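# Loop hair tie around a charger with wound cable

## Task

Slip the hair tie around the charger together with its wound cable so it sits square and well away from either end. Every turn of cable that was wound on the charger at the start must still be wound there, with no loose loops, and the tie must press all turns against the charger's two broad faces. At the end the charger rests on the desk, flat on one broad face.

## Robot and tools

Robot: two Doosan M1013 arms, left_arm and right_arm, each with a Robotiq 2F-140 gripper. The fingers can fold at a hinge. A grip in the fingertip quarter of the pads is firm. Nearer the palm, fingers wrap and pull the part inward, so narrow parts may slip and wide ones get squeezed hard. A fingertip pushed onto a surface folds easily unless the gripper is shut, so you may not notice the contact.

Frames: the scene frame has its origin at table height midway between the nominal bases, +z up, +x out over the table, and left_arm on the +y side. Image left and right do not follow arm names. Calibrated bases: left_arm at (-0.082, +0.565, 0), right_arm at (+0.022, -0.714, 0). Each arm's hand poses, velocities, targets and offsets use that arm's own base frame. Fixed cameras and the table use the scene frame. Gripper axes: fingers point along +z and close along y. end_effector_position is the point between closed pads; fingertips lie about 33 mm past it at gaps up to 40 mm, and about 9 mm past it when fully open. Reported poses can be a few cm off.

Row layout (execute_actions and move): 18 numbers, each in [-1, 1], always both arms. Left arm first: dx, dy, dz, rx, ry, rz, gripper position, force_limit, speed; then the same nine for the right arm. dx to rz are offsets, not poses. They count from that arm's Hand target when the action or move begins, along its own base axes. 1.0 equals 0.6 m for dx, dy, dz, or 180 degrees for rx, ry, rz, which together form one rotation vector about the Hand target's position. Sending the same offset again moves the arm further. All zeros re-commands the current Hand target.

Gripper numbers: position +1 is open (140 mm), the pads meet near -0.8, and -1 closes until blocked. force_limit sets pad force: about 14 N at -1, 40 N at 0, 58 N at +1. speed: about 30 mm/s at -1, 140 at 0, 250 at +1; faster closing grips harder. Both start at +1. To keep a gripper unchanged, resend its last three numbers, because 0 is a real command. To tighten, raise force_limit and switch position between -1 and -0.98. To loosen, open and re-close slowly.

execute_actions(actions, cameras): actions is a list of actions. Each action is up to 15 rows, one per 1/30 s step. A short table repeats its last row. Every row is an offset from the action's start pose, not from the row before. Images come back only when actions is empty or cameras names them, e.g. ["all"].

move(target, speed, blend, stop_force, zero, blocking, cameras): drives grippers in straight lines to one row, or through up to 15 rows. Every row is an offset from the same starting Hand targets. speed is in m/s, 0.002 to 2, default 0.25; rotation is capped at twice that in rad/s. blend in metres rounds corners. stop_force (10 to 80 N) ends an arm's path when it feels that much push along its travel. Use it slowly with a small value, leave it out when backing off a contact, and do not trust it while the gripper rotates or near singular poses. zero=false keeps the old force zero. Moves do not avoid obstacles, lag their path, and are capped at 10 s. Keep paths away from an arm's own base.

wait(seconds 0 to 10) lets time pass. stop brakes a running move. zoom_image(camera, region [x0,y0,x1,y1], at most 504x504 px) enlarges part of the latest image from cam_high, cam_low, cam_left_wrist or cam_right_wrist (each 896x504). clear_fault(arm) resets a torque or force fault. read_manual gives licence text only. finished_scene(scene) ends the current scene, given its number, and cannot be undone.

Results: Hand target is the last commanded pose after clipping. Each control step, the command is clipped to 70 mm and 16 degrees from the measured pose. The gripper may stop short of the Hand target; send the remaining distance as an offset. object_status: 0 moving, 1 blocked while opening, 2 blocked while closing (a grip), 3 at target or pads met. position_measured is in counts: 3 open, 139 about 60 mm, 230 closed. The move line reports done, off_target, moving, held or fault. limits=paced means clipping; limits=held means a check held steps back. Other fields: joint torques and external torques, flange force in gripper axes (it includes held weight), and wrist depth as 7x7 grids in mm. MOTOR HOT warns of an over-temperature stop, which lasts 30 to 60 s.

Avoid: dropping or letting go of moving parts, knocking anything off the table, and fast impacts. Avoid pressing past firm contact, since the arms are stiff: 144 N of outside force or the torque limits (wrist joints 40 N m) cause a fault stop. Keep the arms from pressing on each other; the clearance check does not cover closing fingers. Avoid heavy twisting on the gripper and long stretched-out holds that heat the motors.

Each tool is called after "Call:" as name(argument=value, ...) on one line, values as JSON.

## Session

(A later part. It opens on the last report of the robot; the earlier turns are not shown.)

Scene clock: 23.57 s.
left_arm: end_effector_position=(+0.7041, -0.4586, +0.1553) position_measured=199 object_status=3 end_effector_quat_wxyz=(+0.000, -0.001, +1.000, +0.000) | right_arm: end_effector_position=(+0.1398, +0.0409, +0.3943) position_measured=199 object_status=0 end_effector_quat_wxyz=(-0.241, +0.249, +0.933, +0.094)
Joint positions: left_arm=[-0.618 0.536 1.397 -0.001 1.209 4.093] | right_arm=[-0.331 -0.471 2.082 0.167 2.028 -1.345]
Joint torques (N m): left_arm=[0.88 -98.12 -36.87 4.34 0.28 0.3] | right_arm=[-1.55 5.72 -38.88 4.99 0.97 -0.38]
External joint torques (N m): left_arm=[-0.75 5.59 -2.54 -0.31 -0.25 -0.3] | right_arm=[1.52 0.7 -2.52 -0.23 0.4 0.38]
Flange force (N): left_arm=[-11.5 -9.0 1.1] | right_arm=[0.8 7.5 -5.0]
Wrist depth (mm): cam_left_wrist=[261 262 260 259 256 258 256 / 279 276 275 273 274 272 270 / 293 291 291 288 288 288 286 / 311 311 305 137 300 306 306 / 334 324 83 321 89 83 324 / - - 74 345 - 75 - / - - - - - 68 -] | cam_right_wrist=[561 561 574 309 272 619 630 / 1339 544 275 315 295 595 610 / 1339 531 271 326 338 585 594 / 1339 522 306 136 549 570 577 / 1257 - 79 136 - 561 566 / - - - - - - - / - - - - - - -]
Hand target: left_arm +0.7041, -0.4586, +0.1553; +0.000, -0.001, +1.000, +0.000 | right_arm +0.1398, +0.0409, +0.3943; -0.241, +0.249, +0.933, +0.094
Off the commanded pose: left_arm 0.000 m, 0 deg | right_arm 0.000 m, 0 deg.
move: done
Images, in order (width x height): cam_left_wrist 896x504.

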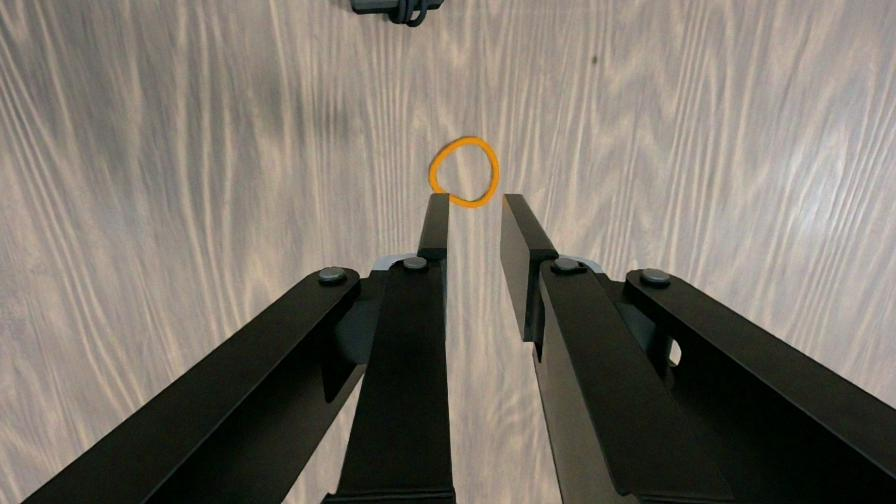

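Call:
move(target=[[0,0.0342,-0.15,0,0,0,-0.55,1,0,0,0,0,0,0,0,-0.55,1,0],[0,0.0342,-0.2,0,0,0,-0.55,1,0,0,0,0,0,0,0,-0.55,1,0]], speed=[0.2,0.04], cameras=["cam_left_wrist"])

Call:
move(target=[0,0,0,0,0,0,-1,0,-1,0,0,0,0,0,0,-0.55,1,0])

Call:
move(target=[0,0,0.2,0,0,0,-1,0,-1,0,0,0,0,0,0,-0.55,1,0], cameras=["cam_left_wrist","cam_low"])

Call:
zoom_image(camera="cam_low", region=[440, 200, 560, 320])

Scene clock: 25.67 s.
left_arm: end_effector_position=(+0.7041, -0.4380, +0.0352) position_measured=199 object_status=3 end_effector_quat_wxyz=(+0.000, -0.001, +1.000, +0.000) | right_arm: end_effector_position=(+0.1398, +0.0409, +0.3943) position_measured=199 object_status=3 end_effector_quat_wxyz=(-0.241, +0.249, +0.933, +0.094)
Joint positions: left_arm=[-0.598 0.606 1.519 -0.001 1.016 4.114] | right_arm=[-0.331 -0.471 2.082 0.167 2.028 -1.345]
Joint torques (N m): left_arm=[0.83 -100.09 -33.42 3.99 0.23 0.29] | right_arm=[-1.7 5.55 -38.87 4.96 0.9 -0.38]
External joint torques (N m): left_arm=[-1.03 5.29 -2.33 -0.34 -0.2 -0.29] | right_arm=[1.71 0.87 -2.47 -0.21 0.47 0.38]
Flange force (N): left_arm=[-9.8 -8.0 3.3] | right_arm=[0.8 8.2 -5.0]
Wrist depth (mm): cam_left_wrist=[153 152 152 151 150 150 149 / 161 160 159 159 159 159 158 / 171 170 170 167 167 167 167 / 181 182 178 168 174 177 177 / 194 188 83 189 89 83 189 / - - 75 202 - 75 - / - - - - - 68 -] | cam_right_wrist=[564 561 576 309 270 614 635 / 1317 539 273 315 294 598 614 / 1339 524 276 327 339 578 598 / 1303 522 301 136 555 570 580 / 1263 82 79 136 - 557 565 / - - - - - - - / - - - - - - -]
Hand target: left_arm +0.7041, -0.4380, +0.0353; +0.000, -0.001, +1.000, +0.000 | right_arm +0.1398, +0.0409, +0.3943; -0.241, +0.249, +0.933, +0.094
Off the commanded pose: left_arm 0.000 m, 0 deg | right_arm 0.000 m, 0 deg.
move: done
Images, in order (width x height): cam_left_wrist 896x504.

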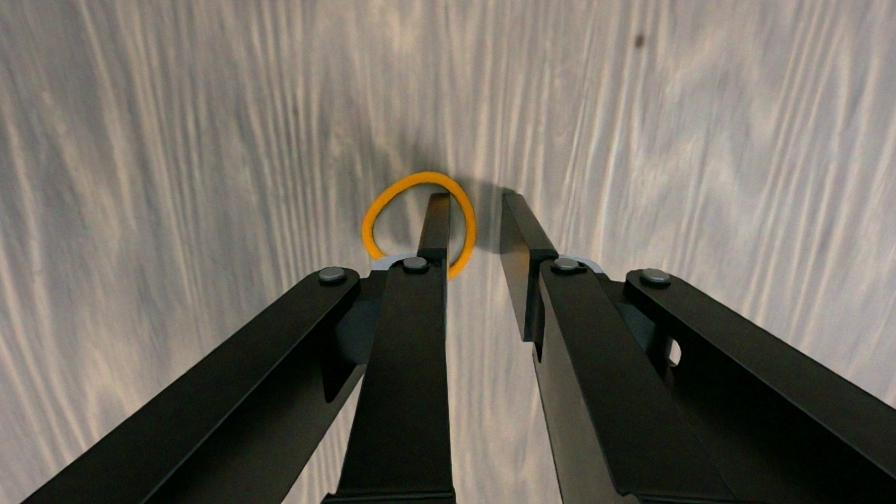

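Scene clock: 26.77 s.
left_arm: end_effector_position=(+0.7041, -0.4380, +0.0353) position_measured=228 object_status=0 end_effector_quat_wxyz=(+0.000, -0.001, +1.000, +0.000) | right_arm: end_effector_position=(+0.1398, +0.0409, +0.3943) position_measured=199 object_status=3 end_effector_quat_wxyz=(-0.241, +0.249, +0.933, +0.094)
Joint positions: left_arm=[-0.598 0.606 1.519 -0.001 1.016 4.114] | right_arm=[-0.331 -0.471 2.082 0.167 2.028 -1.345]
Joint torques (N m): left_arm=[1.43 -99.12 -32.81 4.03 0.3 0.28] | right_arm=[-2.01 5.35 -39.01 4.9 0.89 -0.39]
External joint torques (N m): left_arm=[-0.83 4.07 -2.94 -0.37 -0.27 -0.28] | right_arm=[2 1.21 -2.35 -0.15 0.47 0.39]
Flange force (N): left_arm=[-9.7 -7.6 2.0] | right_arm=[0.4 9.5 -4.9]
Wrist depth (mm): cam_left_wrist=[153 152 152 151 150 150 149 / 161 161 160 159 159 158 158 / 171 170 169 166 168 167 167 / 181 181 180 118 176 178 177 / 194 191 83 89 83 184 189 / 205 - 64 - 63 74 199 / - - 65 - - - -] | cam_right_wrist=[559 561 574 309 271 621 630 / 1339 294 271 308 293 596 608 / 1324 525 274 324 339 584 594 / 1310 525 293 136 556 566 578 / 1276 82 79 136 - 560 565 / - - - - - - - / - - - - - - -]
Hand target: left_arm +0.7041, -0.4380, +0.0353; +0.000, -0.001, +1.000, +0.000 | right_arm +0.1398, +0.0409, +0.3943; -0.241, +0.249, +0.933, +0.094
Off the commanded pose: left_arm 0.000 m, 0 deg | right_arm 0.000 m, 0 deg.
move: done

Scene clock: 27.60 s.
left_arm: end_effector_position=(+0.7041, -0.4380, +0.1552) position_measured=228 object_status=2 end_effector_quat_wxyz=(+0.000, -0.001, +1.000, +0.000) | right_arm: end_effector_position=(+0.1398, +0.0409, +0.3943) position_measured=199 object_status=3 end_effector_quat_wxyz=(-0.241, +0.249, +0.933, +0.094)
Joint positions: left_arm=[-0.598 0.519 1.424 -0.001 1.199 4.114] | right_arm=[-0.331 -0.471 2.082 0.167 2.028 -1.345]
Joint torques (N m): left_arm=[0.74 -95.94 -36.62 4.33 0.33 0.27] | right_arm=[-1.51 5.61 -38.88 5.01 0.91 -0.38]
External joint torques (N m): left_arm=[-1.02 5.42 -2.52 -0.34 -0.29 -0.27] | right_arm=[1.51 0.88 -2.49 -0.26 0.46 0.38]
Flange force (N): left_arm=[-11.1 -8.7 1.2] | right_arm=[0.6 7.5 -5.2]
Wrist depth (mm): cam_left_wrist=[264 262 262 259 260 258 258 / 278 275 275 274 272 273 272 / 294 292 291 284 288 287 288 / 313 311 311 113 302 306 305 / 334 328 83 89 83 316 325 / 351 - 64 - 63 74 340 / - - 65 - - - -] | cam_right_wrist=[562 566 574 309 271 613 630 / 1354 543 272 312 294 601 614 / 1317 528 - 322 339 584 596 / 1290 521 299 136 556 565 581 / 1283 82 79 136 - 559 566 / - - - - - - - / - - - - - - -]
Hand target: left_arm +0.7041, -0.4380, +0.1553; +0.000, -0.001, +1.000, +0.000 | right_arm +0.1398, +0.0409, +0.3943; -0.241, +0.249, +0.933, +0.094
Off the commanded pose: left_arm 0.000 m, 0 deg | right_arm 0.000 m, 0 deg.
move: done
Images, in order (width x height): cam_low 896x504, cam_left_wrist 896x504.

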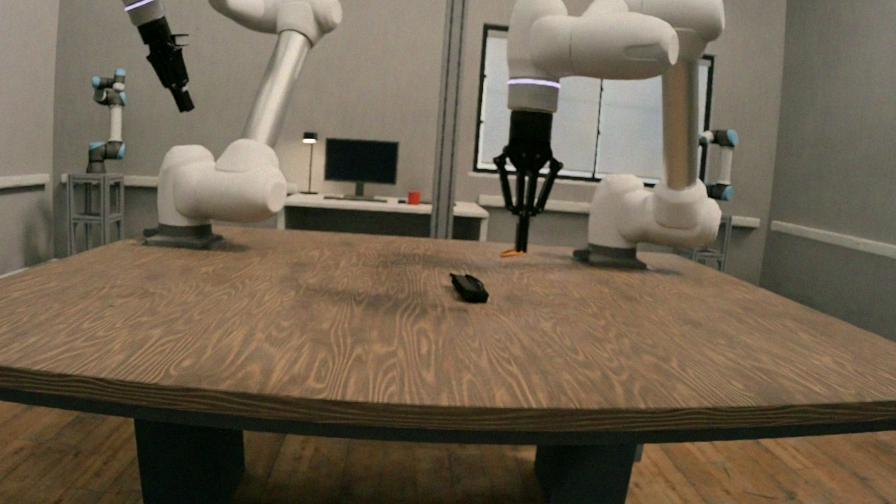

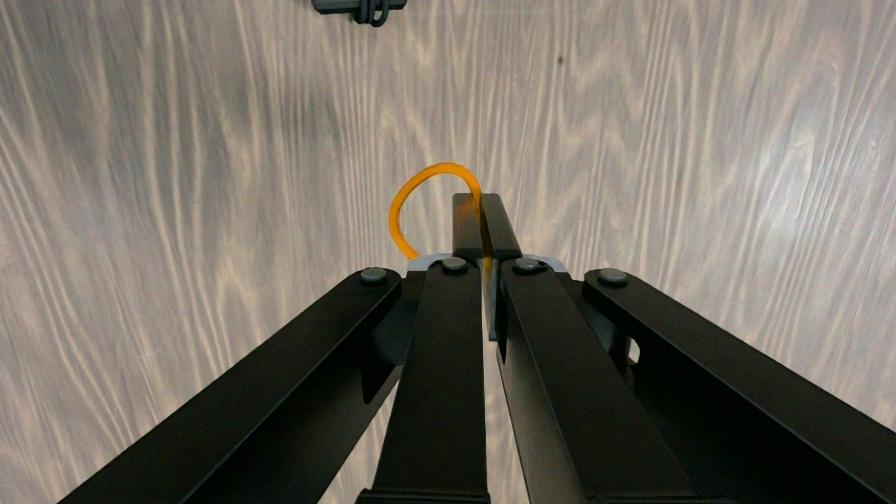

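Scaled by 4.200 from the camera's 896x504 image, which has a finer 1280x720 frame.

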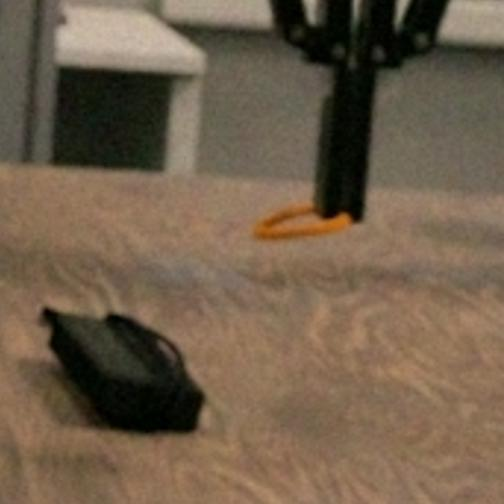

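Call:
move(target=[-0.12,-0.045,0.242,0,0,0,-1,0,-1,0.617,0.7,-0.217,0.417,-0.243,0.004,-0.55,1,0], cameras=["all"])

Call:
zoom_image(camera="cam_right_wrist", region=[348, 100, 548, 300])

Scene clock: 31.57 s.
left_arm: end_effector_position=(+0.6321, -0.4650, +0.3005) position_measured=228 object_status=2 end_effector_quat_wxyz=(+0.000, -0.001, +1.000, +0.000) | right_arm: end_effector_position=(+0.5100, +0.4608, +0.2642) position_measured=199 object_status=3 end_effector_quat_wxyz=(+0.000, +0.000, +0.706, +0.708)
Joint positions: left_arm=[-0.678 0.385 1.355 0 1.401 4.033] | right_arm=[0.181 0.363 2.202 1.724 1.475 -2.573]
Joint torques (N m): left_arm=[0.88 -85.63 -38.96 4.56 0.34 0.23] | right_arm=[-1.71 -65.27 -25.66 1.5 1.88 -0.24]
External joint torques (N m): left_arm=[-0.89 4.83 -2.62 -0.31 -0.31 -0.23] | right_arm=[1.7 0.45 -1.8 -0.33 0.51 0.29]
Flange force (N): left_arm=[-10.2 -9.3 -1.8] | right_arm=[-3.5 0.5 3.1]
Wrist depth (mm): cam_left_wrist=[396 395 391 389 389 392 387 / 420 417 417 414 409 409 409 / 445 445 442 426 434 436 432 / 476 465 466 113 459 457 461 / 505 494 83 89 83 478 489 / 534 - 64 - 63 74 519 / - - 65 - - - -] | cam_right_wrist=[328 511 849 - - - - / 327 469 832 - 463 454 448 / 327 469 827 - 3519 509 2088 / 326 467 738 116 108 3329 2346 / 313 384 79 - - - - / - - - - - - - / - - - - - - -]
Hand target: left_arm +0.6321, -0.4650, +0.3005; +0.000, -0.001, +1.000, +0.000 | right_arm +0.5100, +0.4609, +0.2641; +0.000, +0.000, +0.706, +0.708
Off the commanded pose: left_arm 0.000 m, 0 deg | right_arm 0.000 m, 0 deg.
move: done

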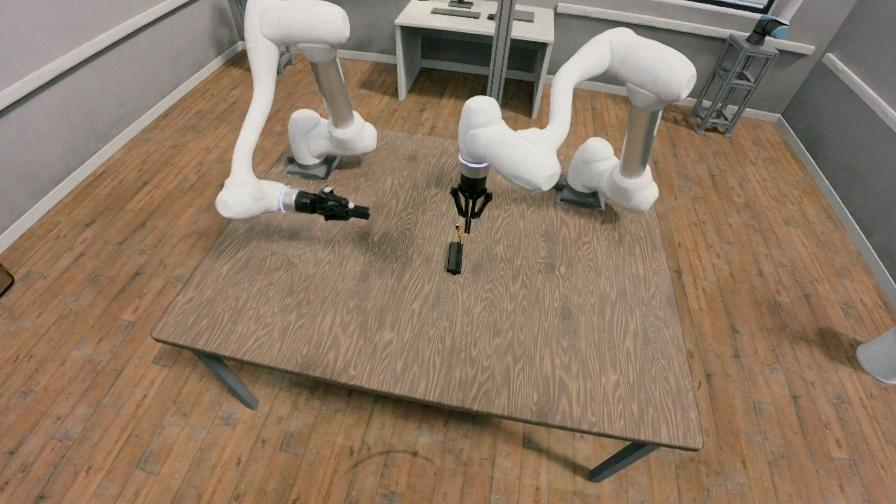

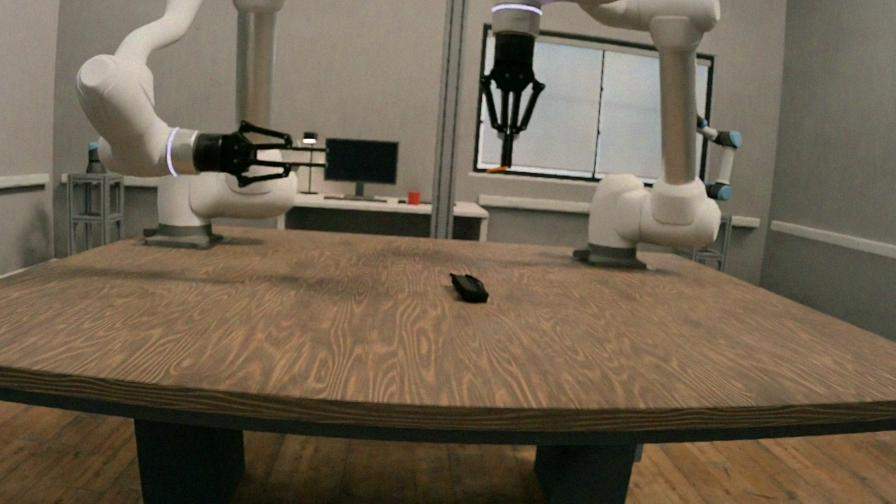

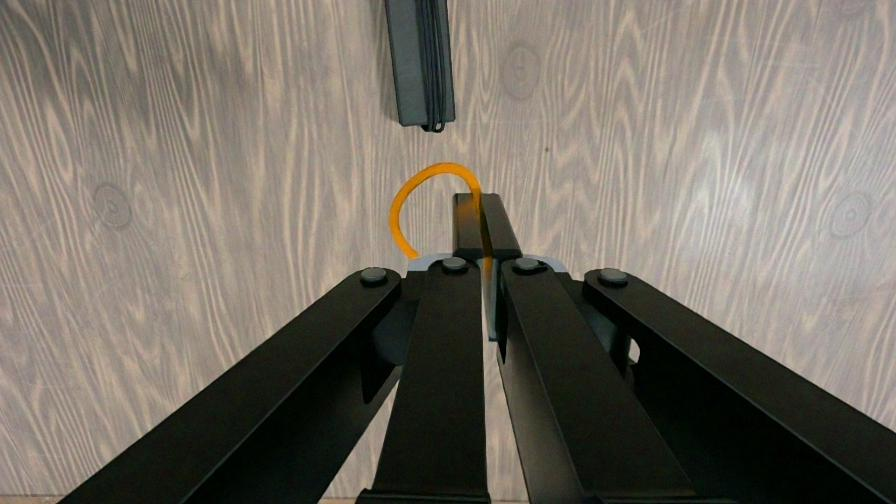

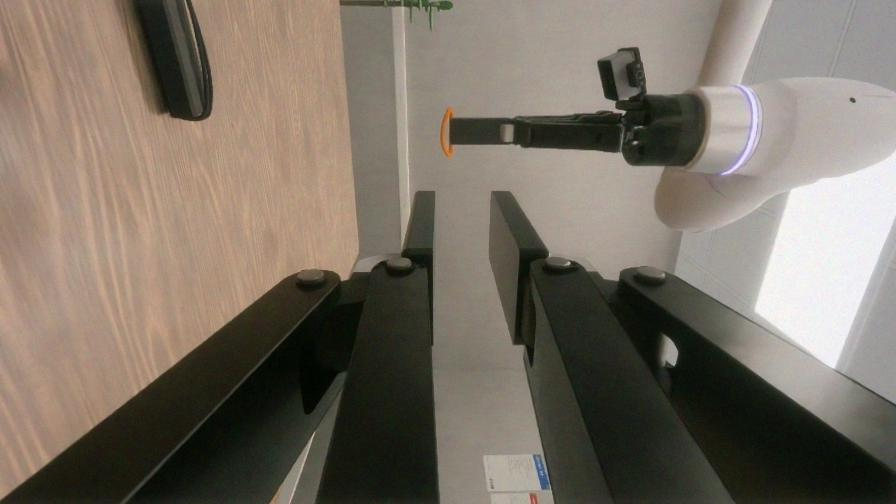

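Scaled by 2.520 from the camera's 896x504 image, which has a finer 1280x720 frame.

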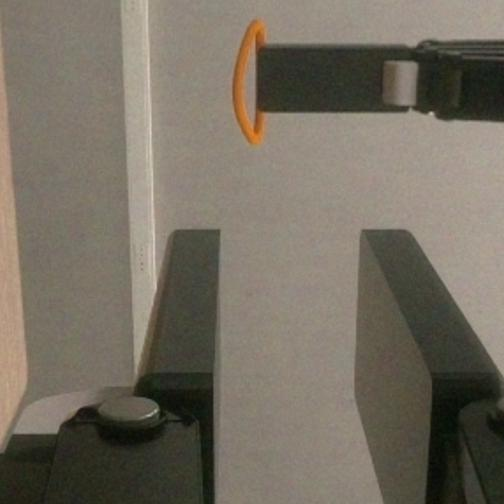

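Call:
move(target=[0,0,0,0,0,0,-1,0,-1,-0.019,0.44,-0.008,0,0,0,-0.55,1,0], cameras=["cam_left_wrist","cam_right_wrist","cam_low"])

Call:
zoom_image(camera="cam_right_wrist", region=[348, 100, 548, 300])

Call:
zoom_image(camera="cam_low", region=[420, 100, 560, 240])

Scene clock: 33.63 s.
left_arm: end_effector_position=(+0.6321, -0.4650, +0.3005) position_measured=228 object_status=2 end_effector_quat_wxyz=(+0.000, -0.001, +1.000, +0.000) | right_arm: end_effector_position=(+0.4986, +0.7248, +0.2593) position_measured=199 object_status=3 end_effector_quat_wxyz=(+0.000, +0.000, +0.706, +0.708)
Joint positions: left_arm=[-0.678 0.385 1.355 0 1.401 4.033] | right_arm=[0.612 0.488 1.993 2.078 1.213 -2.576]
Joint torques (N m): left_arm=[0.59 -85.41 -38.82 4.64 0.26 0.33] | right_arm=[-2.17 -80.51 -29 0.28 1.89 -0.29]
External joint torques (N m): left_arm=[-0.82 4.73 -2.77 -0.39 -0.23 -0.33] | right_arm=[2.09 0.16 -1.89 -0.15 0.5 0.34]
Flange force (N): left_arm=[-10.3 -9.4 -2.2] | right_arm=[-1.8 0.6 4.6]
Wrist depth (mm): cam_left_wrist=[396 395 395 391 390 391 389 / 412 417 415 411 412 411 412 / 152 161 432 427 440 432 429 / 471 470 462 118 459 458 462 / 504 495 83 89 83 480 493 / 527 - 64 - 63 74 518 / - - 65 - - - -] | cam_right_wrist=[322 461 821 3375 - - 2392 / 321 459 827 - - - 410 / 321 459 813 - 232 230 220 / 320 457 710 116 226 210 198 / 305 376 79 - - - 428 / - - - - - - - / - - - - - - -]
Hand target: left_arm +0.6321, -0.4650, +0.3005; +0.000, -0.001, +1.000, +0.000 | right_arm +0.4986, +0.7249, +0.2593; +0.000, +0.000, +0.706, +0.708
Off the commanded pose: left_arm 0.000 m, 0 deg | right_arm 0.000 m, 0 deg.
move: done
Images, in order (width x height): cam_low 896x504, cam_left_wrist 896x504, cam_right_wrist 896x504.

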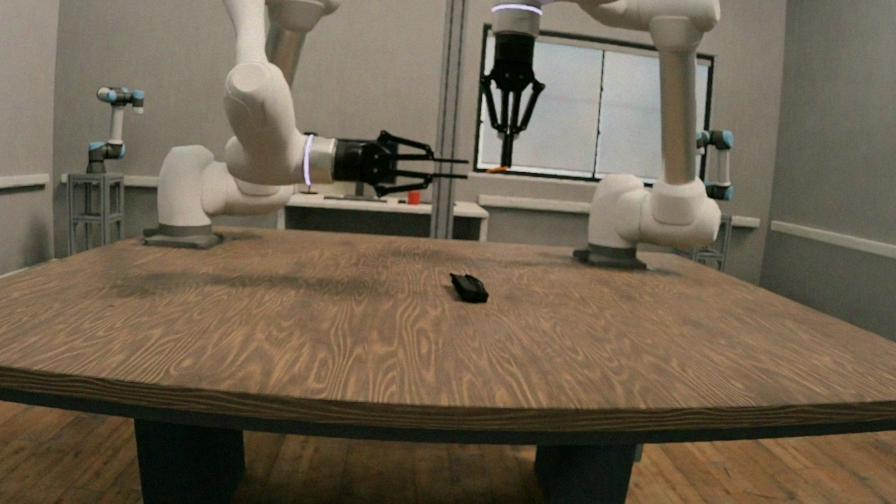

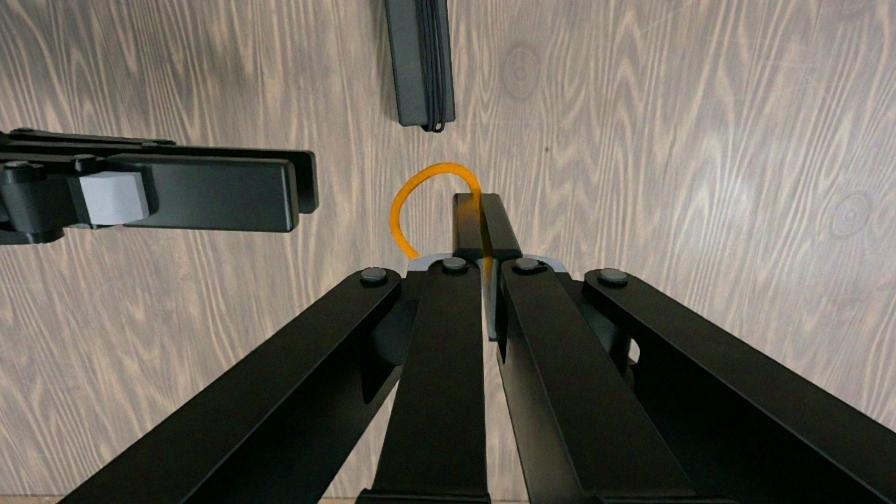

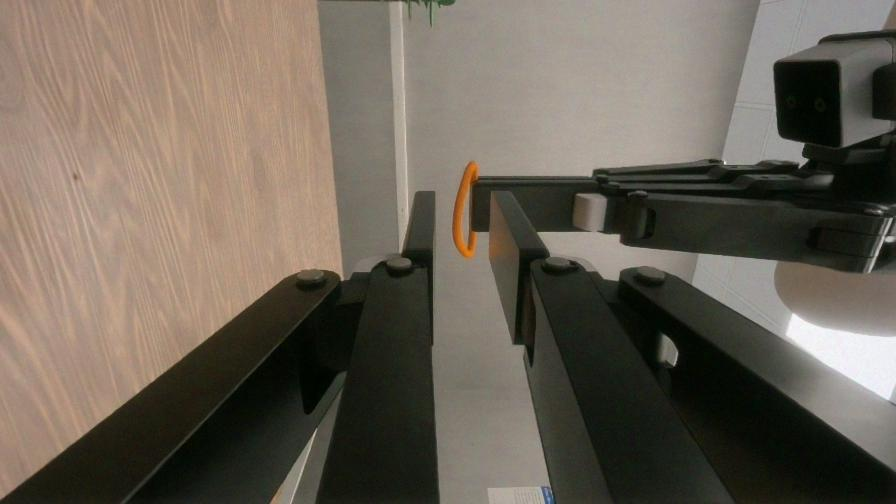

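Scaled by 2.520 from the camera's 896x504 image, which has a finer 1280x720 frame.

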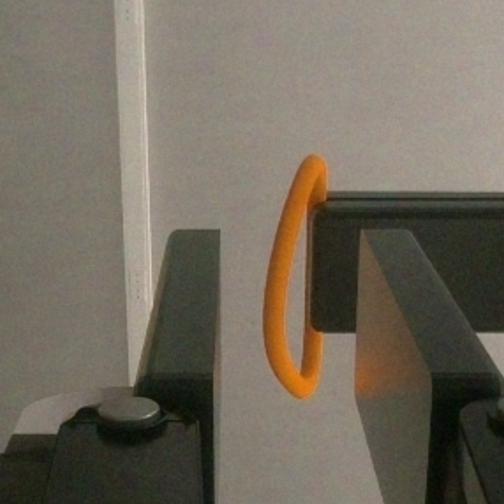

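Scaled by 3.600 from the camera's 896x504 image, which has a finer 1280x720 frame.

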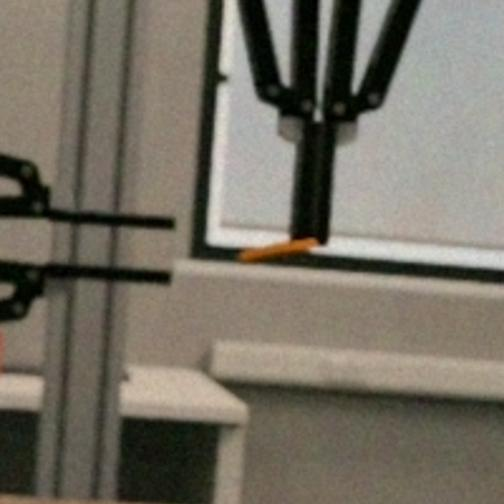

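Call:
move(target=[0,0,0,0,0,0,-1,0,-1,0.0085,0.0617,-0.005,0,0,0,-0.55,1,0], speed=0.06)

Call:
move(target=[0,0,0,0,0,0,-1,0,-1,0,0,0,0,0,0,-1,0,-1], cameras=["cam_left_wrist","cam_right_wrist","cam_low"])

Call:
zoom_image(camera="cam_right_wrist", region=[348, 100, 548, 300])

Call:
zoom_image(camera="cam_low", region=[420, 100, 560, 240])

Scene clock: 35.00 s.
left_arm: end_effector_position=(+0.6321, -0.4650, +0.3005) position_measured=228 object_status=2 end_effector_quat_wxyz=(+0.000, -0.001, +1.000, +0.000) | right_arm: end_effector_position=(+0.5037, +0.7619, +0.2563) position_measured=199 object_status=3 end_effector_quat_wxyz=(+0.000, +0.000, +0.706, +0.708)
Joint positions: left_arm=[-0.678 0.385 1.355 0 1.401 4.033] | right_arm=[0.654 0.522 1.939 2.108 1.18 -2.57]
Joint torques (N m): left_arm=[0.62 -85.35 -38.92 4.6 0.31 0.27] | right_arm=[-1.92 -84.88 -29.54 0.22 1.9 -0.34]
External joint torques (N m): left_arm=[-0.51 4.78 -2.6 -0.36 -0.28 -0.27] | right_arm=[1.83 0.85 -1.97 -0.2 0.48 0.39]
Flange force (N): left_arm=[-10.3 -8.9 -1.9] | right_arm=[-2.8 -0.2 4.8]
Wrist depth (mm): cam_left_wrist=[396 396 393 393 391 389 386 / 419 419 418 414 411 411 407 / 160 161 165 425 440 435 436 / 479 464 169 118 456 461 457 / 502 495 83 89 83 477 490 / 533 - 64 - 63 74 520 / - - 65 - - - -] | cam_right_wrist=[318 455 700 - - - - / 318 455 940 - - 3118 - / 316 451 810 - 193 216 189 / 317 451 718 115 185 175 165 / 300 372 79 - - - 379 / - - - - - - - / - - - - - - -]
Hand target: left_arm +0.6321, -0.4650, +0.3005; +0.000, -0.001, +1.000, +0.000 | right_arm +0.5037, +0.7619, +0.2563; +0.000, +0.000, +0.706, +0.708
Off the commanded pose: left_arm 0.000 m, 0 deg | right_arm 0.000 m, 0 deg.
move: done

Scene clock: 36.17 s.
left_arm: end_effector_position=(+0.6321, -0.4650, +0.3005) position_measured=228 object_status=2 end_effector_quat_wxyz=(+0.000, -0.001, +1.000, +0.000) | right_arm: end_effector_position=(+0.5037, +0.7619, +0.2563) position_measured=231 object_status=0 end_effector_quat_wxyz=(+0.000, +0.000, +0.706, +0.708)
Joint positions: left_arm=[-0.678 0.385 1.355 0 1.401 4.033] | right_arm=[0.654 0.522 1.939 2.108 1.18 -2.57]
Joint torques (N m): left_arm=[1.19 -84.73 -38.89 4.63 0.3 0.24] | right_arm=[-1.87 -84.32 -29.63 0.2 1.91 -0.3]
External joint torques (N m): left_arm=[-1.21 4.21 -2.6 -0.4 -0.28 -0.24] | right_arm=[1.89 -0.09 -1.99 -0.18 0.48 0.35]
Flange force (N): left_arm=[-9.1 -9.0 -2.0] | right_arm=[-1.9 1.0 4.3]
Wrist depth (mm): cam_left_wrist=[394 396 395 381 391 388 388 / 417 417 412 412 409 412 412 / 151 174 176 427 439 433 432 / 475 462 466 113 458 458 460 / 505 494 83 89 83 476 486 / 530 - 64 - 63 74 514 / - - 65 - - - -] | cam_right_wrist=[319 452 720 - - - 2415 / 317 455 808 - 2346 3285 2161 / 316 452 802 - 193 191 192 / 316 450 818 107 198 175 165 / 317 394 - - 88 - 383 / 301 - - - - - - / - - - - - - -]
Hand target: left_arm +0.6321, -0.4650, +0.3005; +0.000, -0.001, +1.000, +0.000 | right_arm +0.5037, +0.7619, +0.2563; +0.000, +0.000, +0.706, +0.708
Off the commanded pose: left_arm 0.000 m, 0 deg | right_arm 0.000 m, 0 deg.
move: done
Images, in order (width x height): cam_low 896x504, cam_left_wrist 896x504, cam_right_wrist 896x504.

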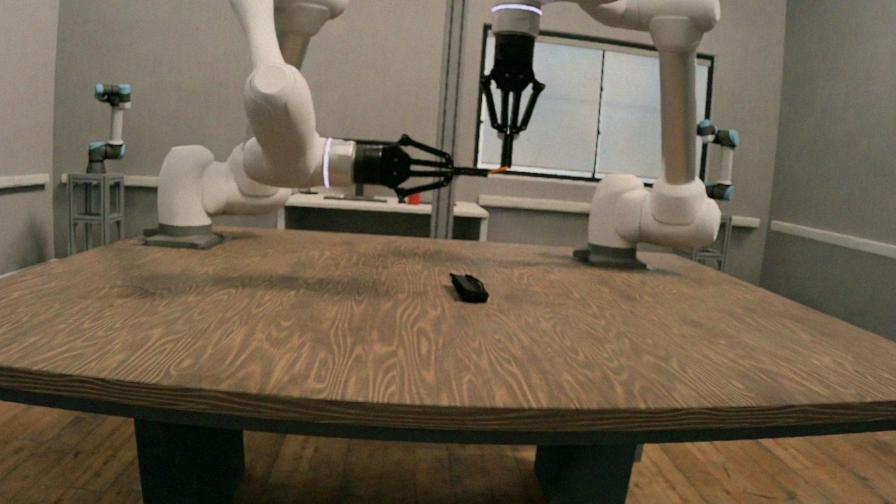

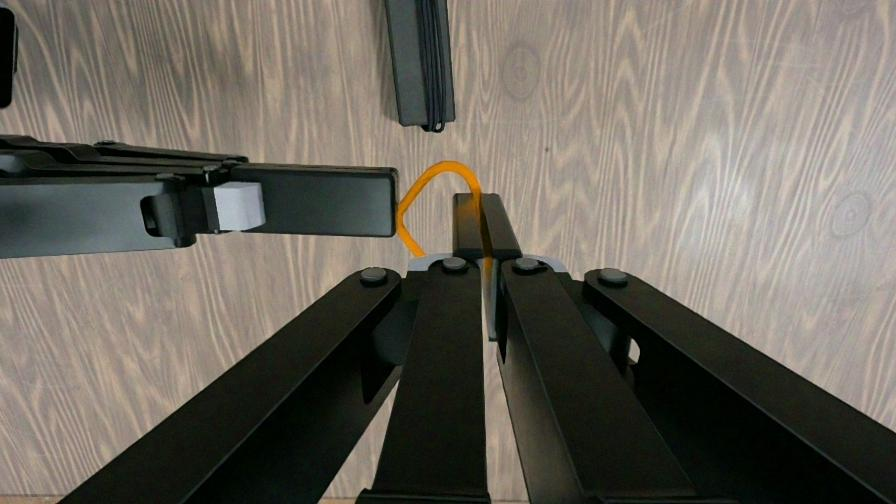

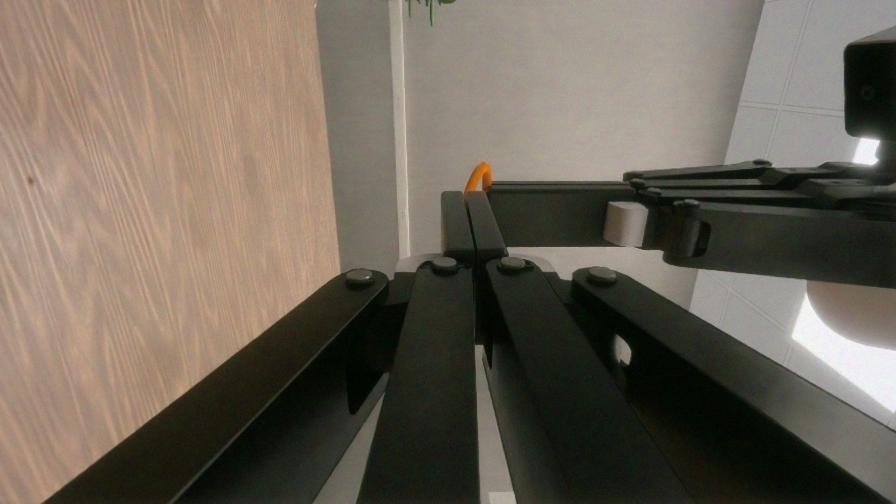

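Scaled by 2.520 from the camera's 896x504 image, which has a finer 1280x720 frame.

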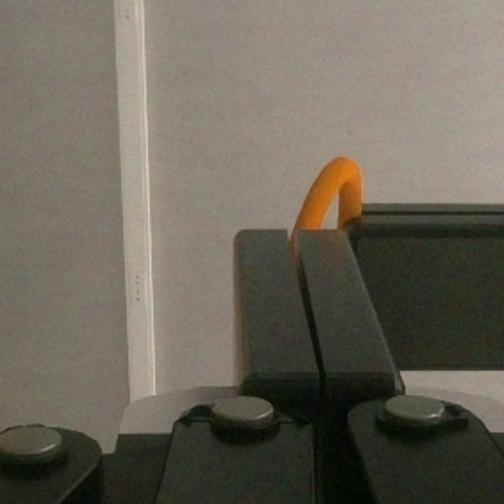

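Scaled by 3.600 from the camera's 896x504 image, which has a finer 1280x720 frame.

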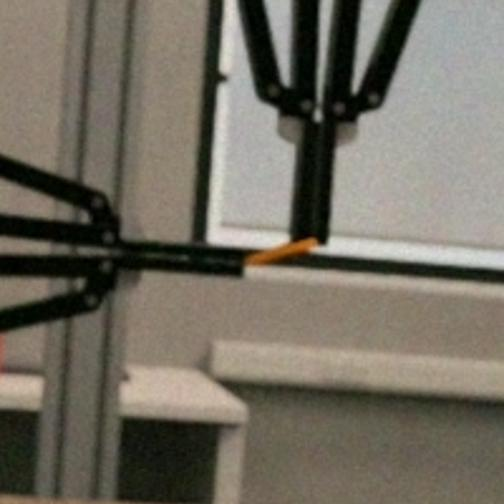

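Call:
move(target=[0,0,0,0,0,0,-1,0,-1,0,0,0,0,0,0,-0.6,0,-1])

Call:
move(target=[0,0,0,0,0,0,-1,0,-1,0,0.0125,0.002,0,0,0,-0.6,0,-1], speed=0.05)

Call:
move(target=[0,0,0,0,0,0,-1,0,-1,0,0,0,0,0,0,-1,0.3,-1], cameras=["cam_left_wrist","cam_right_wrist","cam_low"])

Call:
zoom_image(camera="cam_left_wrist", region=[328, 100, 548, 320])

Call:
zoom_image(camera="cam_low", region=[420, 100, 560, 240])

Scene clock: 37.30 s.
left_arm: end_effector_position=(+0.6321, -0.4650, +0.3005) position_measured=228 object_status=2 end_effector_quat_wxyz=(+0.000, -0.001, +1.000, +0.000) | right_arm: end_effector_position=(+0.5037, +0.7619, +0.2563) position_measured=205 object_status=0 end_effector_quat_wxyz=(+0.000, +0.000, +0.706, +0.708)
Joint positions: left_arm=[-0.678 0.385 1.355 0 1.401 4.033] | right_arm=[0.654 0.522 1.939 2.108 1.18 -2.57]
Joint torques (N m): left_arm=[1.24 -85.32 -38.83 4.52 0.3 0.35] | right_arm=[-1.58 -84.45 -29.61 0.19 1.86 -0.33]
External joint torques (N m): left_arm=[-1.1 4.94 -2.63 -0.28 -0.28 -0.35] | right_arm=[1.66 0.08 -1.96 -0.17 0.53 0.38]
Flange force (N): left_arm=[-10.1 -9.7 -1.9] | right_arm=[-2.2 0.7 4.1]
Wrist depth (mm): cam_left_wrist=[395 396 390 385 390 386 389 / 420 416 417 414 411 409 413 / 150 186 167 429 436 438 436 / 478 468 172 118 462 461 458 / 505 494 83 89 83 477 492 / 534 - 64 - 63 74 515 / - - 65 - - - -] | cam_right_wrist=[318 456 708 - - - 2240 / 317 455 805 - - - 2346 / 316 455 832 - 193 216 188 / 315 449 704 115 189 177 165 / 302 372 76 - - - 381 / - - - - - - - / - - - - - - -]
Hand target: left_arm +0.6321, -0.4650, +0.3005; +0.000, -0.001, +1.000, +0.000 | right_arm +0.5037, +0.7619, +0.2563; +0.000, +0.000, +0.706, +0.708
Off the commanded pose: left_arm 0.000 m, 0 deg | right_arm 0.000 m, 0 deg.
move: done

Scene clock: 38.00 s.
left_arm: end_effector_position=(+0.6321, -0.4650, +0.3005) position_measured=228 object_status=2 end_effector_quat_wxyz=(+0.000, -0.001, +1.000, +0.000) | right_arm: end_effector_position=(+0.5037, +0.7694, +0.2575) position_measured=205 object_status=3 end_effector_quat_wxyz=(+0.000, +0.000, +0.706, +0.708)
Joint positions: left_arm=[-0.678 0.385 1.355 0 1.401 4.033] | right_arm=[0.663 0.526 1.928 2.114 1.172 -2.567]
Joint torques (N m): left_arm=[1.38 -85.06 -38.78 4.6 0.32 0.26] | right_arm=[-1.91 -84.77 -29.62 0.25 1.86 -0.38]
External joint torques (N m): left_arm=[-1.3 4.86 -2.64 -0.36 -0.29 -0.26] | right_arm=[1.84 0.07 -2.13 -0.25 0.52 0.42]
Flange force (N): left_arm=[-9.9 -9.7 -1.9] | right_arm=[-2.4 0.9 4.5]
Wrist depth (mm): cam_left_wrist=[398 396 391 384 391 388 388 / 420 416 415 412 414 410 406 / 160 160 166 190 435 436 434 / 475 473 171 118 461 457 459 / 504 500 83 89 83 481 491 / 533 - 64 - 63 74 517 / - - 65 - - - -] | cam_right_wrist=[321 455 690 - - - - / 321 459 767 - - - - / 319 453 805 - 187 191 187 / 318 452 712 - 181 169 159 / 319 372 76 - - - 375 / - - - - - - - / - - - - - - -]
Hand target: left_arm +0.6321, -0.4650, +0.3005; +0.000, -0.001, +1.000, +0.000 | right_arm +0.5037, +0.7694, +0.2575; +0.000, +0.000, +0.706, +0.708
Off the commanded pose: left_arm 0.000 m, 0 deg | right_arm 0.000 m, 0 deg.
move: done

Scene clock: 39.07 s.
left_arm: end_effector_position=(+0.6321, -0.4650, +0.3005) position_measured=228 object_status=2 end_effector_quat_wxyz=(+0.000, -0.001, +1.000, +0.000) | right_arm: end_effector_position=(+0.5037, +0.7694, +0.2575) position_measured=229 object_status=0 end_effector_quat_wxyz=(+0.000, +0.000, +0.706, +0.708)
Joint positions: left_arm=[-0.678 0.385 1.355 0 1.401 4.033] | right_arm=[0.663 0.526 1.928 2.114 1.172 -2.567]
Joint torques (N m): left_arm=[0.67 -84.94 -38.98 4.59 0.32 0.33] | right_arm=[-1.62 -84.86 -29.7 0.2 1.87 -0.36]
External joint torques (N m): left_arm=[-1.13 4.18 -2.64 -0.36 -0.29 -0.33] | right_arm=[1.6 0.21 -2 -0.21 0.5 0.41]
Flange force (N): left_arm=[-9.1 -9.0 -2.1] | right_arm=[-2.5 0.7 4.1]
Wrist depth (mm): cam_left_wrist=[396 397 392 384 393 386 388 / 418 420 417 407 412 412 408 / 151 162 173 423 436 435 433 / 475 478 471 109 455 460 461 / 503 491 83 89 83 478 489 / 532 - 64 - 63 74 519 / - - 65 - - - -] | cam_right_wrist=[321 458 722 3241 - - 2281 / 320 455 792 - - - 2240 / 317 455 816 - 186 191 187 / 316 453 808 107 191 167 159 / 318 398 - - 88 - 388 / 303 - - - - - - / - - - - - - -]
Hand target: left_arm +0.6321, -0.4650, +0.3005; +0.000, -0.001, +1.000, +0.000 | right_arm +0.5037, +0.7694, +0.2575; +0.000, +0.000, +0.706, +0.708
Off the commanded pose: left_arm 0.000 m, 0 deg | right_arm 0.000 m, 0 deg.
move: done
Images, in order (width x height): cam_low 896x504, cam_left_wrist 896x504, cam_right_wrist 896x504.

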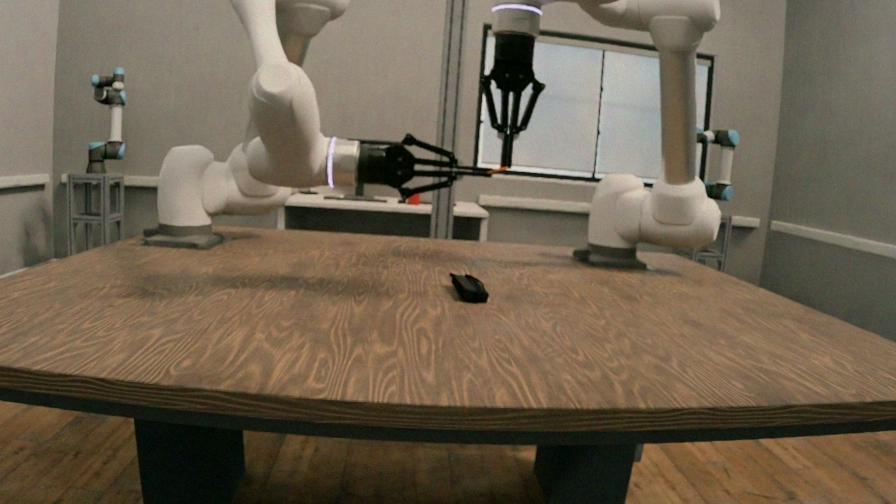

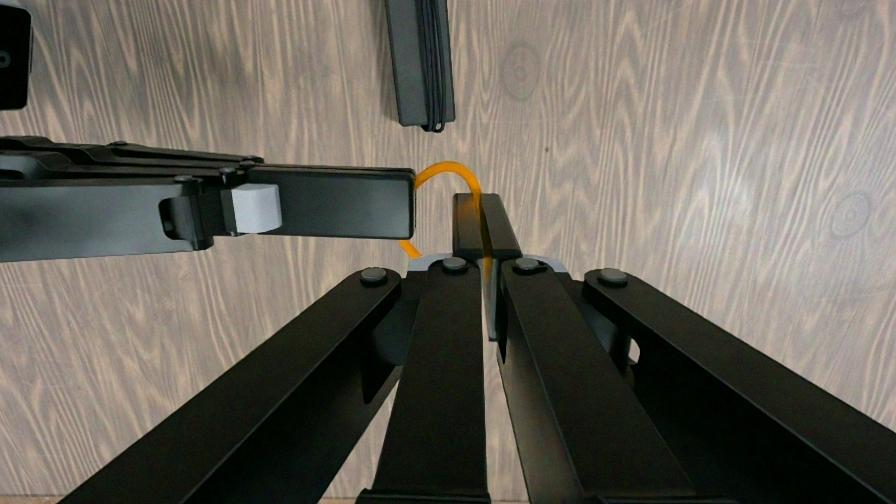

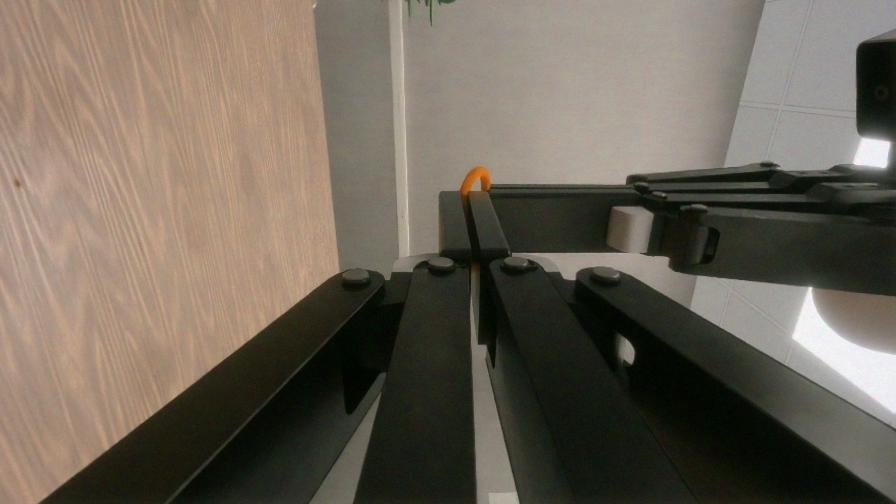

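Scaled by 2.291 from the camera's 896x504 image, which has a finer 1280x720 frame.

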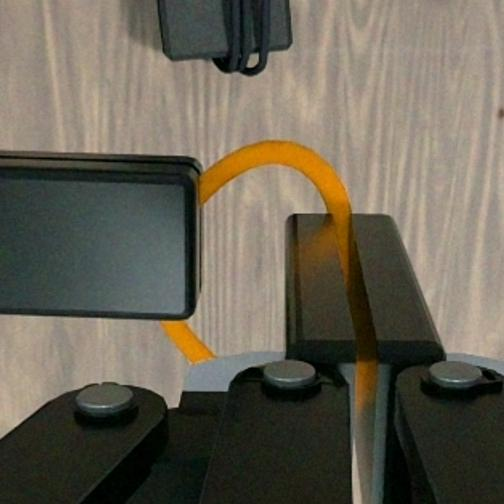

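Scaled by 3.600 from the camera's 896x504 image, which has a finer 1280x720 frame.

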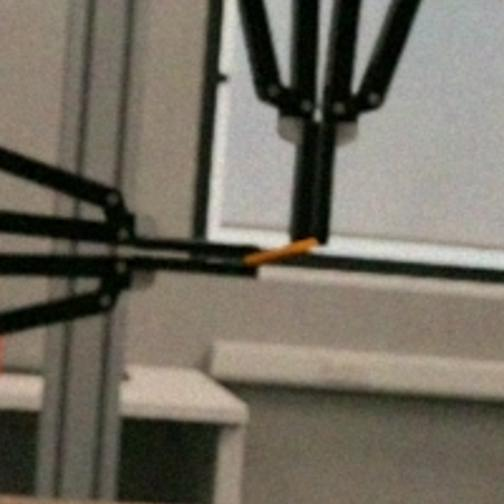

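Call:
move(target=[[0,0,0,0,0,0,-0.7,0,-1,0,0,0,0,0,0,-1,0.3,-1],[0,0,0.1,0,0,0,-0.7,0,-1,0,0,0,0,0,0,-1,0.3,-1]], speed=0.06, cameras=["cam_left_wrist","cam_right_wrist","cam_low"])

Call:
zoom_image(camera="cam_left_wrist", region=[328, 100, 548, 320])

Call:
zoom_image(camera="cam_low", region=[420, 100, 560, 240])

Scene clock: 41.17 s.
left_arm: end_effector_position=(+0.6321, -0.4650, +0.3605) position_measured=217 object_status=3 end_effector_quat_wxyz=(+0.000, -0.001, +1.000, +0.000) | right_arm: end_effector_position=(+0.5037, +0.7694, +0.2575) position_measured=229 object_status=2 end_effector_quat_wxyz=(+0.000, +0.000, +0.706, +0.708)
Joint positions: left_arm=[-0.678 0.373 1.264 0 1.504 4.033] | right_arm=[0.663 0.526 1.928 2.114 1.172 -2.567]
Joint torques (N m): left_arm=[0.98 -84.71 -40.09 4.69 0.3 0.27] | right_arm=[-1.46 -84.85 -29.56 0.21 1.83 -0.38]
External joint torques (N m): left_arm=[-1.07 4.46 -2.02 -0.4 -0.26 -0.27] | right_arm=[1.48 0.15 -2.21 -0.22 0.55 0.43]
Flange force (N): left_arm=[-8.7 -8.5 -2.3] | right_arm=[-2.9 0.8 4.2]
Wrist depth (mm): cam_left_wrist=[452 450 444 440 446 445 442 / 468 471 474 478 471 467 466 / 191 204 227 232 497 500 493 / 539 537 526 118 528 530 524 / 569 561 83 83 89 83 557 / 606 - 68 - 63 63 588 / - - 64 - - - -] | cam_right_wrist=[318 460 744 - - - 2933 / 318 456 802 - - 2488 - / 318 455 824 - - 185 191 / 317 455 795 101 - 192 174 / 317 397 - - 88 - 2540 / 303 - - - - - - / - - - - - - -]
Hand target: left_arm +0.6321, -0.4650, +0.3605; +0.000, -0.001, +1.000, +0.000 | right_arm +0.5037, +0.7694, +0.2575; +0.000, +0.000, +0.706, +0.708
Off the commanded pose: left_arm 0.000 m, 0 deg | right_arm 0.000 m, 0 deg.
move: done
Images, in order (width x height): cam_low 896x504, cam_left_wrist 896x504, cam_right_wrist 896x504.

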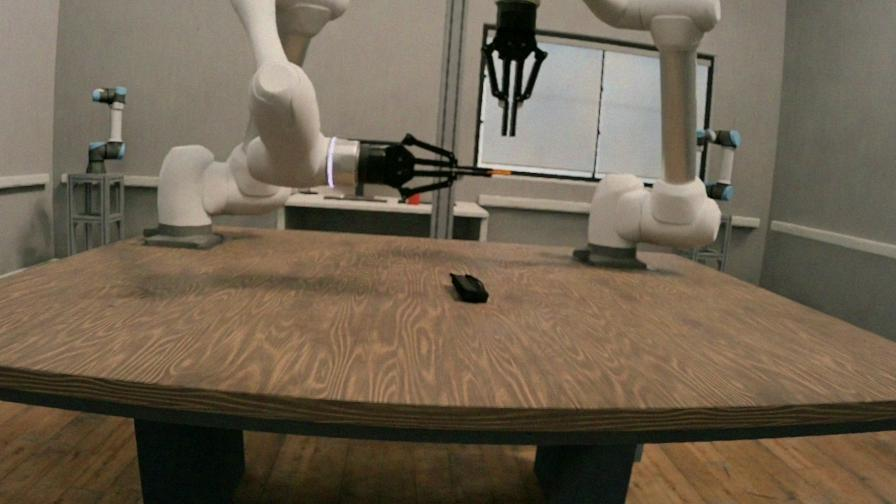

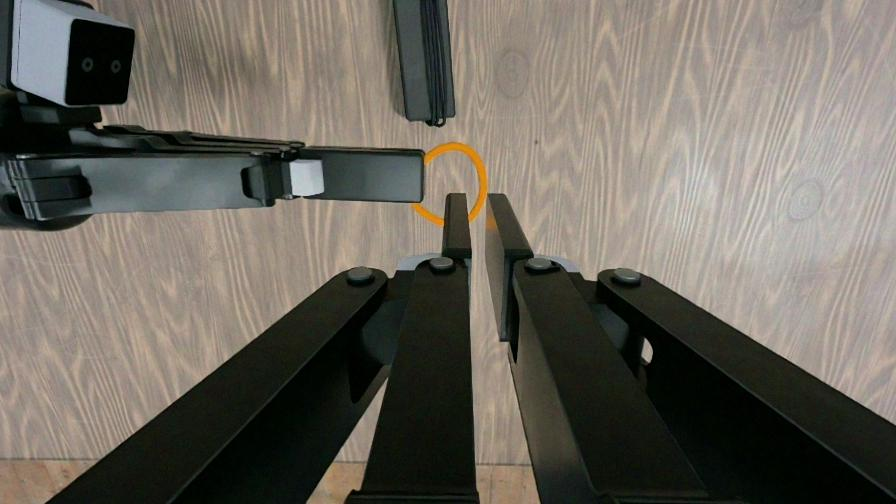

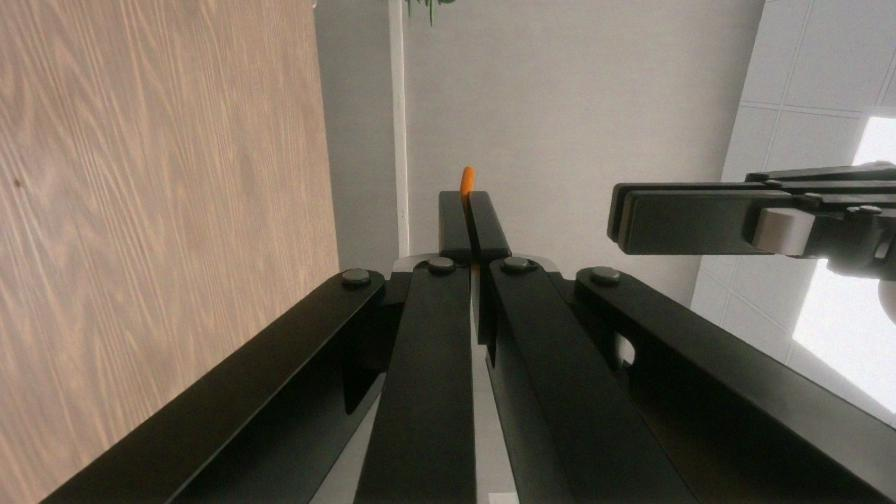

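Scaled by 2.291 from the camera's 896x504 image, which has a finer 1280x720 frame.

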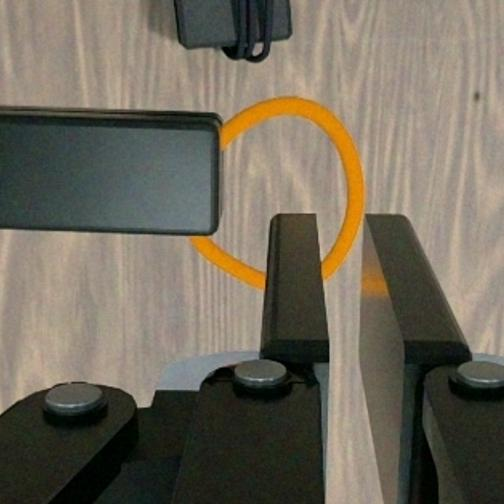

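Scaled by 3.600 from the camera's 896x504 image, which has a finer 1280x720 frame.

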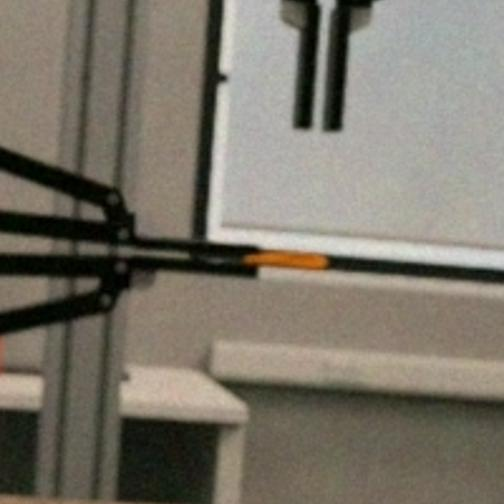

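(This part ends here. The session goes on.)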